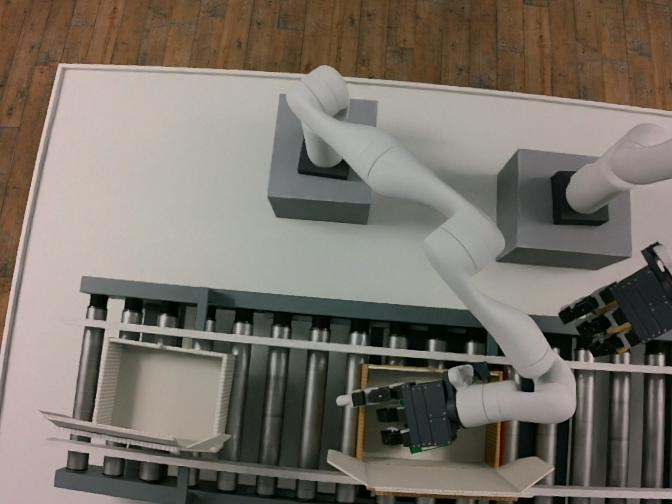

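{"fn": "move", "kwargs": {"arm2": {"joints":{"joint1_rad":5.4681,"joint2_rad":1.2473,"joint3_rad":0,"joint4_rad":0.7103,"joint5_rad":0.894,"joint6_rad":1.7573,"joint7_rad":0.9858},"min_time_s":1.0}}}

{"fn": "move", "kwargs": {"arm2": {"joints":{"joint1_rad":5.4681,"joint2_rad":1.2518,"joint3_rad":0,"joint4_rad":0.7109,"joint5_rad":0.8933,"joint6_rad":1.7541,"joint7_rad":0.9817},"min_time_s":1.0}, "cameras": ["cam_side1","cam_station1"]}}

Scene clock: 2171.20 s.
Joint torques (N m): arm1=[1.35 -9.59 0.67 -1.58 0.65 3.12 -0.15] | arm2=[1.29 -27.05 2.8 -5.39 2.06 1.58 -0.18] | arm3=[-0.44 -9.83 -0.24 -5.67 0.84 2.1 0.03] | arm4=[-1.07 3.1 0.14 -7.57 0.09 -0.49 -0.02]
Motor temperatures (°C): arm1=[27 26 27 29 35 33 34] | arm2=[30 31 26 29 37 34 38] | arm3=[27 38 27 29 35 38 35] | arm4=[30 26 26 27 37 35 36]
Flange force (N): arm1=[-2.2 5.6 0.9] | arm2=[-14.8 7.3 -6.5] | arm3=[3.9 -3.1 -1.6] | arm4=[3.7 2.7 3.1]
move: arm2 done
Joint velocities: within noise
arm1, arm3, arm4: as last shown
arm2.joint_positions: joint1_rad=+5.468 joint2_rad=+1.247 joint3_rad=+0.000 joint4_rad=+0.710 joint5_rad=+0.894 joint6_rad=+1.757 joint7_rad=+0.986 hand_index_mcp=+0.184 hand_index_abd=-0.001 hand_index_pip=+0.614 hand_index_dip=-0.007 hand_middle_mcp=+0.194 hand_middle_abd=-0.001 hand_middle_pip=+0.611 hand_middle_dip=-0.001 hand_ring_mcp=+0.931 hand_ring_abd=+0.000 hand_ring_pip=+0.576 hand_ring_dip=+0.692 hand_thumb_cmc=-0.684 hand_thumb_axl=+0.677 hand_thumb_mcp=-0.095 hand_thumb_ipl=+0.201 hand_current_limit=+0.600 hand_speed=-0.600
arm2.joint_status: all done
arm2.hand_state: blocked,goal,blocked,blocked,blocked,goal,blocked,blocked,goal,goal,goal,goal,goal,goal,blocked,blocked
arm2.index_mcp_current_ma: 164
arm2.index_abd_current_ma: 0
arm2.index_pip_current_ma: 37
arm2.index_dip_current_ma: 14
arm2.middle_mcp_current_ma: 200
arm2.middle_abd_current_ma: 0
arm2.middle_pip_current_ma: 33
arm2.middle_dip_current_ma: 21
arm2.ring_mcp_current_ma: -13
arm2.ring_abd_current_ma: 0
arm2.ring_pip_current_ma: 0
arm2.ring_dip_current_ma: -1
arm2.thumb_cmc_current_ma: 0
arm2.thumb_axl_current_ma: 0
arm2.thumb_mcp_current_ma: 440
arm2.thumb_ipl_current_ma: 48
arm2.hand_goal_index_mcp: 0.100
arm2.hand_goal_index_abd: 0.000
arm2.hand_goal_index_pip: 0.576
arm2.hand_goal_index_dip: -0.028
arm2.hand_goal_middle_mcp: 0.100
arm2.hand_goal_middle_abd: 0.000
arm2.hand_goal_middle_pip: 0.576
arm2.hand_goal_middle_dip: -0.028
arm2.hand_goal_ring_mcp: 0.950
arm2.hand_goal_ring_abd: 0.000
arm2.hand_goal_ring_pip: 0.576
arm2.hand_goal_ring_dip: 0.696
arm2.hand_goal_thumb_cmc: -0.686
arm2.hand_goal_thumb_axl: 0.678
arm2.hand_goal_thumb_mcp: -0.220
arm2.hand_goal_thumb_ipl: 0.168
arm2.hand: x=+0.5695 y=-0.0365 z=+1.0285 quat_wxyz=(-0.064, +0.113, -0.862, +0.490) (m; scene frame)
pictures: none

Scene clock: 2172.50 s.
Joint torques (N m): arm1=[1.36 -9.6 0.67 -1.57 0.69 3.12 -0.14] | arm2=[1.19 -27.1 2.85 -5.33 2.1 1.6 -0.2] | arm3=[-0.45 -9.88 -0.23 -5.76 0.84 2.15 0.08] | arm4=[-1.08 3.07 0.15 -7.52 0.07 -0.48 -0.03]
Motor temperatures (°C): arm1=[27 26 27 29 35 33 34] | arm2=[30 31 26 29 37 34 38] | arm3=[27 38 27 29 35 38 35] | arm4=[30 26 26 27 37 35 36]
Flange force (N): arm1=[-2.3 5.7 0.8] | arm2=[-15.2 7.4 -6.5] | arm3=[4.2 -2.7 -1.4] | arm4=[3.6 2.6 2.9]
move: arm2 done
Joint velocities: within noise
arm1, arm3, arm4: as last shown
arm2.joint_positions: joint1_rad=+5.468 joint2_rad=+1.252 joint3_rad=+0.000 joint4_rad=+0.711 joint5_rad=+0.893 joint6_rad=+1.754 joint7_rad=+0.982 hand_index_mcp=+0.184 hand_index_abd=-0.001 hand_index_pip=+0.614 hand_index_dip=-0.007 hand_middle_mcp=+0.194 hand_middle_abd=-0.001 hand_middle_pip=+0.611 hand_middle_dip=-0.001 hand_ring_mcp=+0.931 hand_ring_abd=+0.000 hand_ring_pip=+0.576 hand_ring_dip=+0.692 hand_thumb_cmc=-0.684 hand_thumb_axl=+0.677 hand_thumb_mcp=-0.095 hand_thumb_ipl=+0.201 hand_current_limit=+0.600 hand_speed=-0.600
arm2.joint_status: all done
arm2.hand_state: blocked,goal,blocked,blocked,blocked,goal,blocked,blocked,goal,goal,goal,goal,goal,goal,blocked,blocked
arm2.index_mcp_current_ma: 164
arm2.index_abd_current_ma: 0
arm2.index_pip_current_ma: 37
arm2.index_dip_current_ma: 14
arm2.middle_mcp_current_ma: 200
arm2.middle_abd_current_ma: 0
arm2.middle_pip_current_ma: 33
arm2.middle_dip_current_ma: 21
arm2.ring_mcp_current_ma: -13
arm2.ring_abd_current_ma: 0
arm2.ring_pip_current_ma: 0
arm2.ring_dip_current_ma: -1
arm2.thumb_cmc_current_ma: 0
arm2.thumb_axl_current_ma: 0
arm2.thumb_mcp_current_ma: 440
arm2.thumb_ipl_current_ma: 48
arm2.hand_goal_index_mcp: 0.100
arm2.hand_goal_index_abd: 0.000
arm2.hand_goal_index_pip: 0.576
arm2.hand_goal_index_dip: -0.028
arm2.hand_goal_middle_mcp: 0.100
arm2.hand_goal_middle_abd: 0.000
arm2.hand_goal_middle_pip: 0.576
arm2.hand_goal_middle_dip: -0.028
arm2.hand_goal_ring_mcp: 0.950
arm2.hand_goal_ring_abd: 0.000
arm2.hand_goal_ring_pip: 0.576
arm2.hand_goal_ring_dip: 0.696
arm2.hand_goal_thumb_cmc: -0.686
arm2.hand_goal_thumb_axl: 0.678
arm2.hand_goal_thumb_mcp: -0.220
arm2.hand_goal_thumb_ipl: 0.168
arm2.hand: x=+0.5695 y=-0.0365 z=+1.0252 quat_wxyz=(-0.064, +0.113, -0.862, +0.490) (m; scene frame)
pictures: cam_side1, cam_station1

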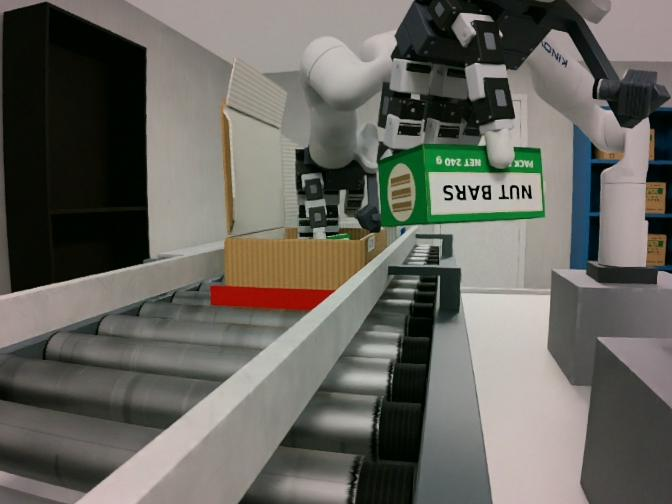

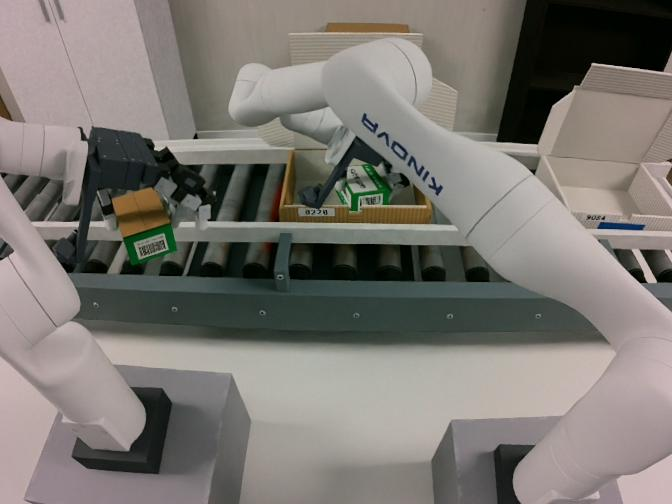

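{"fn": "move", "kwargs": {"arm2": {"joints":{"joint1_rad":5.4681,"joint2_rad":1.2563,"joint3_rad":0,"joint4_rad":0.7114,"joint5_rad":0.8926,"joint6_rad":1.751,"joint7_rad":0.9777},"min_time_s":1.0}}}

{"fn": "move", "kwargs": {"arm2": {"joints":{"joint1_rad":5.4681,"joint2_rad":1.2605,"joint3_rad":0,"joint4_rad":0.7117,"joint5_rad":0.892,"joint6_rad":1.7481,"joint7_rad":0.974},"min_time_s":1.0}, "cameras": ["cam_station1"]}}

Scene clock: 2185.10 s.
Joint torques (N m): arm1=[1.37 -9.57 0.63 -1.63 0.67 3.11 -0.14] | arm2=[1.29 -27.04 2.83 -5.4 2.13 1.67 -0.19] | arm3=[-0.57 -9.76 -0.24 -5.7 0.85 2.08 0.1] | arm4=[-1.06 3.04 0.12 -7.53 0.05 -0.49 0.02]
Motor temperatures (°C): arm1=[27 26 27 29 35 33 34] | arm2=[30 31 26 29 37 34 38] | arm3=[27 38 27 29 35 38 35] | arm4=[30 26 26 27 37 35 36]
Flange force (N): arm1=[-2.1 5.6 0.9] | arm2=[-14.1 7.2 -6.1] | arm3=[4.4 -2.9 -1.4] | arm4=[3.5 2.6 2.9]
move: arm2 done
Joint velocities: within noise
arm1.joint_positions: joint1_rad=-0.820 joint2_rad=+0.326 joint3_rad=+0.000 joint4_rad=+2.487 joint5_rad=-5.135 joint6_rad=+1.159 joint7_rad=+0.346 hand_index_mcp=+0.174 hand_index_abd=+0.000 hand_index_pip=+0.604 hand_index_dip=-0.004 hand_middle_mcp=+0.167 hand_middle_abd=+0.000 hand_middle_pip=+0.603 hand_middle_dip=-0.012 hand_ring_mcp=+0.446 hand_ring_abd=+0.001 hand_ring_pip=+0.577 hand_ring_dip=-0.025 hand_thumb_cmc=-0.688 hand_thumb_axl=+0.678 hand_thumb_mcp=-0.070 hand_thumb_ipl=+0.196 hand_current_limit=+0.600 hand_speed=-0.600
arm1.joint_status: not commanded
arm1.hand_state: blocked,goal,blocked,blocked,blocked,goal,blocked,goal,goal,goal,goal,goal,goal,goal,blocked,blocked
arm1.index_mcp_current_ma: 258
arm1.index_abd_current_ma: 0
arm1.index_pip_current_ma: 70
arm1.index_dip_current_ma: 56
arm1.middle_mcp_current_ma: 231
arm1.middle_abd_current_ma: 0
arm1.middle_pip_current_ma: 67
arm1.middle_dip_current_ma: 33
arm1.ring_mcp_current_ma: -10
arm1.ring_abd_current_ma: 1
arm1.ring_pip_current_ma: 0
arm1.ring_dip_current_ma: 3
arm1.thumb_cmc_current_ma: -3
arm1.thumb_axl_current_ma: 0
arm1.thumb_mcp_current_ma: 440
arm1.thumb_ipl_current_ma: 99
arm1.hand_goal_index_mcp: 0.100
arm1.hand_goal_index_abd: 0.000
arm1.hand_goal_index_pip: 0.576
arm1.hand_goal_index_dip: -0.028
arm1.hand_goal_middle_mcp: 0.100
arm1.hand_goal_middle_abd: 0.000
arm1.hand_goal_middle_pip: 0.576
arm1.hand_goal_middle_dip: -0.028
arm1.hand_goal_ring_mcp: 0.452
arm1.hand_goal_ring_abd: 0.000
arm1.hand_goal_ring_pip: 0.576
arm1.hand_goal_ring_dip: -0.028
arm1.hand_goal_thumb_cmc: -0.686
arm1.hand_goal_thumb_axl: 0.678
arm1.hand_goal_thumb_mcp: -0.220
arm1.hand_goal_thumb_ipl: 0.168
arm1.hand: x=+0.3468 y=+0.3431 z=+1.1348 quat_wxyz=(-0.149, +0.262, -0.827, +0.475) (m; scene frame)
arm2.joint_positions: joint1_rad=+5.468 joint2_rad=+1.256 joint3_rad=+0.000 joint4_rad=+0.711 joint5_rad=+0.893 joint6_rad=+1.751 joint7_rad=+0.978 hand_index_mcp=+0.184 hand_index_abd=-0.001 hand_index_pip=+0.614 hand_index_dip=-0.007 hand_middle_mcp=+0.194 hand_middle_abd=-0.001 hand_middle_pip=+0.611 hand_middle_dip=-0.001 hand_ring_mcp=+0.931 hand_ring_abd=+0.000 hand_ring_pip=+0.576 hand_ring_dip=+0.692 hand_thumb_cmc=-0.684 hand_thumb_axl=+0.677 hand_thumb_mcp=-0.095 hand_thumb_ipl=+0.201 hand_current_limit=+0.600 hand_speed=-0.600
arm2.joint_status: all done
arm2.hand_state: blocked,goal,blocked,blocked,blocked,goal,blocked,blocked,goal,goal,goal,goal,goal,goal,blocked,blocked
arm2.index_mcp_current_ma: 164
arm2.index_abd_current_ma: 0
arm2.index_pip_current_ma: 37
arm2.index_dip_current_ma: 14
arm2.middle_mcp_current_ma: 200
arm2.middle_abd_current_ma: 0
arm2.middle_pip_current_ma: 33
arm2.middle_dip_current_ma: 21
arm2.ring_mcp_current_ma: -13
arm2.ring_abd_current_ma: 0
arm2.ring_pip_current_ma: 0
arm2.ring_dip_current_ma: -1
arm2.thumb_cmc_current_ma: 0
arm2.thumb_axl_current_ma: 0
arm2.thumb_mcp_current_ma: 440
arm2.thumb_ipl_current_ma: 48
arm2.hand_goal_index_mcp: 0.100
arm2.hand_goal_index_abd: 0.000
arm2.hand_goal_index_pip: 0.576
arm2.hand_goal_index_dip: -0.028
arm2.hand_goal_middle_mcp: 0.100
arm2.hand_goal_middle_abd: 0.000
arm2.hand_goal_middle_pip: 0.576
arm2.hand_goal_middle_dip: -0.028
arm2.hand_goal_ring_mcp: 0.950
arm2.hand_goal_ring_abd: 0.000
arm2.hand_goal_ring_pip: 0.576
arm2.hand_goal_ring_dip: 0.696
arm2.hand_goal_thumb_cmc: -0.686
arm2.hand_goal_thumb_axl: 0.678
arm2.hand_goal_thumb_mcp: -0.220
arm2.hand_goal_thumb_ipl: 0.168
arm2.hand: x=+0.5695 y=-0.0365 z=+1.0220 quat_wxyz=(-0.064, +0.113, -0.862, +0.490) (m; scene frame)
arm3.joint_positions: joint1_rad=+0.422 joint2_rad=+0.297 joint3_rad=+0.000 joint4_rad=+2.356 joint5_rad=+1.841 joint6_rad=+0.835 joint7_rad=+0.550 hand_index_mcp=+0.297 hand_index_abd=-0.002 hand_index_pip=+0.578 hand_index_dip=-0.025 hand_middle_mcp=+0.297 hand_middle_abd=-0.002 hand_middle_pip=+0.578 hand_middle_dip=-0.025 hand_ring_mcp=+0.777 hand_ring_abd=-0.003 hand_ring_pip=+0.574 hand_ring_dip=+0.693 hand_thumb_cmc=-0.687 hand_thumb_axl=+0.676 hand_thumb_mcp=+0.441 hand_thumb_ipl=+0.169 hand_current_limit=+0.600 hand_speed=-0.600
arm3.joint_status: not commanded
arm3.hand_state: goal,goal,goal,goal,goal,goal,goal,goal,blocked,goal,goal,goal,goal,goal,goal,goal
arm3.index_mcp_current_ma: -1
arm3.index_abd_current_ma: 0
arm3.index_pip_current_ma: 0
arm3.index_dip_current_ma: 1
arm3.middle_mcp_current_ma: -1
arm3.middle_abd_current_ma: 0
arm3.middle_pip_current_ma: 0
arm3.middle_dip_current_ma: 1
arm3.ring_mcp_current_ma: -22
arm3.ring_abd_current_ma: -1
arm3.ring_pip_current_ma: 0
arm3.ring_dip_current_ma: -1
arm3.thumb_cmc_current_ma: 0
arm3.thumb_axl_current_ma: 0
arm3.thumb_mcp_current_ma: -7
arm3.thumb_ipl_current_ma: 0
arm3.hand_goal_index_mcp: 0.300
arm3.hand_goal_index_abd: 0.000
arm3.hand_goal_index_pip: 0.576
arm3.hand_goal_index_dip: -0.028
arm3.hand_goal_middle_mcp: 0.300
arm3.hand_goal_middle_abd: 0.000
arm3.hand_goal_middle_pip: 0.576
arm3.hand_goal_middle_dip: -0.028
arm3.hand_goal_ring_mcp: 0.800
arm3.hand_goal_ring_abd: 0.000
arm3.hand_goal_ring_pip: 0.576
arm3.hand_goal_ring_dip: 0.696
arm3.hand_goal_thumb_cmc: -0.686
arm3.hand_goal_thumb_axl: 0.678
arm3.hand_goal_thumb_mcp: 0.450
arm3.hand_goal_thumb_ipl: 0.168
arm3.hand: x=+0.2003 y=+1.5283 z=+1.1398 quat_wxyz=(+0.022, -0.038, +0.867, -0.497) (m; scene frame)
arm4.joint_positions: joint1_rad=+0.203 joint2_rad=-0.457 joint3_rad=-0.040 joint4_rad=+1.429 joint5_rad=-0.014 joint6_rad=+2.054 joint7_rad=+1.867 hand_index_mcp=+0.753 hand_index_abd=+0.000 hand_index_pip=+0.577 hand_index_dip=+0.696 hand_middle_mcp=+0.753 hand_middle_abd=+0.000 hand_middle_pip=+0.577 hand_middle_dip=+0.696 hand_ring_mcp=+0.753 hand_ring_abd=+0.000 hand_ring_pip=+0.577 hand_ring_dip=+0.696 hand_thumb_cmc=+0.714 hand_thumb_axl=+0.677 hand_thumb_mcp=+0.223 hand_thumb_ipl=+0.168 hand_current_limit=+0.400 hand_speed=-0.600
arm4.joint_status: not commanded
arm4.hand_state: goal,goal,goal,goal,goal,goal,goal,goal,goal,goal,goal,goal,goal,goal,goal,goal
arm4.index_mcp_current_ma: -3
arm4.index_abd_current_ma: 0
arm4.index_pip_current_ma: 2
arm4.index_dip_current_ma: 0
arm4.middle_mcp_current_ma: -3
arm4.middle_abd_current_ma: 0
arm4.middle_pip_current_ma: 2
arm4.middle_dip_current_ma: 0
arm4.ring_mcp_current_ma: -3
arm4.ring_abd_current_ma: 0
arm4.ring_pip_current_ma: 2
arm4.ring_dip_current_ma: 0
arm4.thumb_cmc_current_ma: 1
arm4.thumb_axl_current_ma: -3
arm4.thumb_mcp_current_ma: -12
arm4.thumb_ipl_current_ma: -1
arm4.hand_goal_index_mcp: 0.754
arm4.hand_goal_index_abd: 0.000
arm4.hand_goal_index_pip: 0.576
arm4.hand_goal_index_dip: 0.696
arm4.hand_goal_middle_mcp: 0.754
arm4.hand_goal_middle_abd: 0.000
arm4.hand_goal_middle_pip: 0.576
arm4.hand_goal_middle_dip: 0.696
arm4.hand_goal_ring_mcp: 0.754
arm4.hand_goal_ring_abd: 0.000
arm4.hand_goal_ring_pip: 0.576
arm4.hand_goal_ring_dip: 0.696
arm4.hand_goal_thumb_cmc: 0.714
arm4.hand_goal_thumb_axl: 0.678
arm4.hand_goal_thumb_mcp: 0.226
arm4.hand_goal_thumb_ipl: 0.168
arm4.hand: x=+0.1117 y=+1.3204 z=+1.5016 quat_wxyz=(+0.057, -0.143, +0.988, -0.018) (m; scene frame)
pictures: none

Scene clock: 2186.40 s.
Joint torques (N m): arm1=[1.35 -9.6 0.64 -1.59 0.67 3.14 -0.1] | arm2=[1.29 -24.77 2.6 -4.84 1.86 1.15 -0.4] | arm3=[-0.54 -9.84 -0.17 -5.66 0.85 2.11 0.04] | arm4=[-1.03 3.08 0.16 -7.49 0.06 -0.46 0]
Motor temperatures (°C): arm1=[27 26 27 29 35 33 34] | arm2=[30 31 26 29 37 34 38] | arm3=[27 38 27 29 35 38 35] | arm4=[30 26 26 27 37 35 36]
Flange force (N): arm1=[-2.1 5.9 1.0] | arm2=[-13.3 3.7 -7.9] | arm3=[4.0 -3.1 -1.4] | arm4=[3.5 2.6 2.8]
move: arm2 done
Joint velocities: within noise
arm1, arm3, arm4: as last shown
arm2.joint_positions: joint1_rad=+5.468 joint2_rad=+1.261 joint3_rad=+0.000 joint4_rad=+0.712 joint5_rad=+0.892 joint6_rad=+1.748 joint7_rad=+0.974 hand_index_mcp=+0.184 hand_index_abd=-0.001 hand_index_pip=+0.614 hand_index_dip=-0.007 hand_middle_mcp=+0.193 hand_middle_abd=-0.001 hand_middle_pip=+0.611 hand_middle_dip=-0.001 hand_ring_mcp=+0.931 hand_ring_abd=+0.000 hand_ring_pip=+0.576 hand_ring_dip=+0.692 hand_thumb_cmc=-0.684 hand_thumb_axl=+0.677 hand_thumb_mcp=-0.095 hand_thumb_ipl=+0.201 hand_current_limit=+0.600 hand_speed=-0.600
arm2.joint_status: all done
arm2.hand_state: blocked,goal,blocked,blocked,blocked,goal,blocked,blocked,goal,goal,goal,goal,goal,goal,blocked,blocked
arm2.index_mcp_current_ma: 164
arm2.index_abd_current_ma: 0
arm2.index_pip_current_ma: 37
arm2.index_dip_current_ma: 14
arm2.middle_mcp_current_ma: 197
arm2.middle_abd_current_ma: 0
arm2.middle_pip_current_ma: 33
arm2.middle_dip_current_ma: 21
arm2.ring_mcp_current_ma: -13
arm2.ring_abd_current_ma: 0
arm2.ring_pip_current_ma: 0
arm2.ring_dip_current_ma: -1
arm2.thumb_cmc_current_ma: 0
arm2.thumb_axl_current_ma: 0
arm2.thumb_mcp_current_ma: 440
arm2.thumb_ipl_current_ma: 49
arm2.hand_goal_index_mcp: 0.100
arm2.hand_goal_index_abd: 0.000
arm2.hand_goal_index_pip: 0.576
arm2.hand_goal_index_dip: -0.028
arm2.hand_goal_middle_mcp: 0.100
arm2.hand_goal_middle_abd: 0.000
arm2.hand_goal_middle_pip: 0.576
arm2.hand_goal_middle_dip: -0.028
arm2.hand_goal_ring_mcp: 0.950
arm2.hand_goal_ring_abd: 0.000
arm2.hand_goal_ring_pip: 0.576
arm2.hand_goal_ring_dip: 0.696
arm2.hand_goal_thumb_cmc: -0.686
arm2.hand_goal_thumb_axl: 0.678
arm2.hand_goal_thumb_mcp: -0.220
arm2.hand_goal_thumb_ipl: 0.168
arm2.hand: x=+0.5695 y=-0.0364 z=+1.0190 quat_wxyz=(-0.064, +0.113, -0.862, +0.490) (m; scene frame)
pictures: cam_station1

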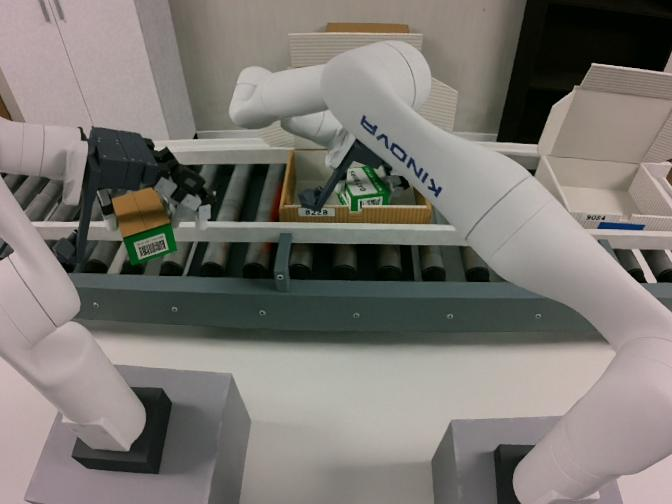

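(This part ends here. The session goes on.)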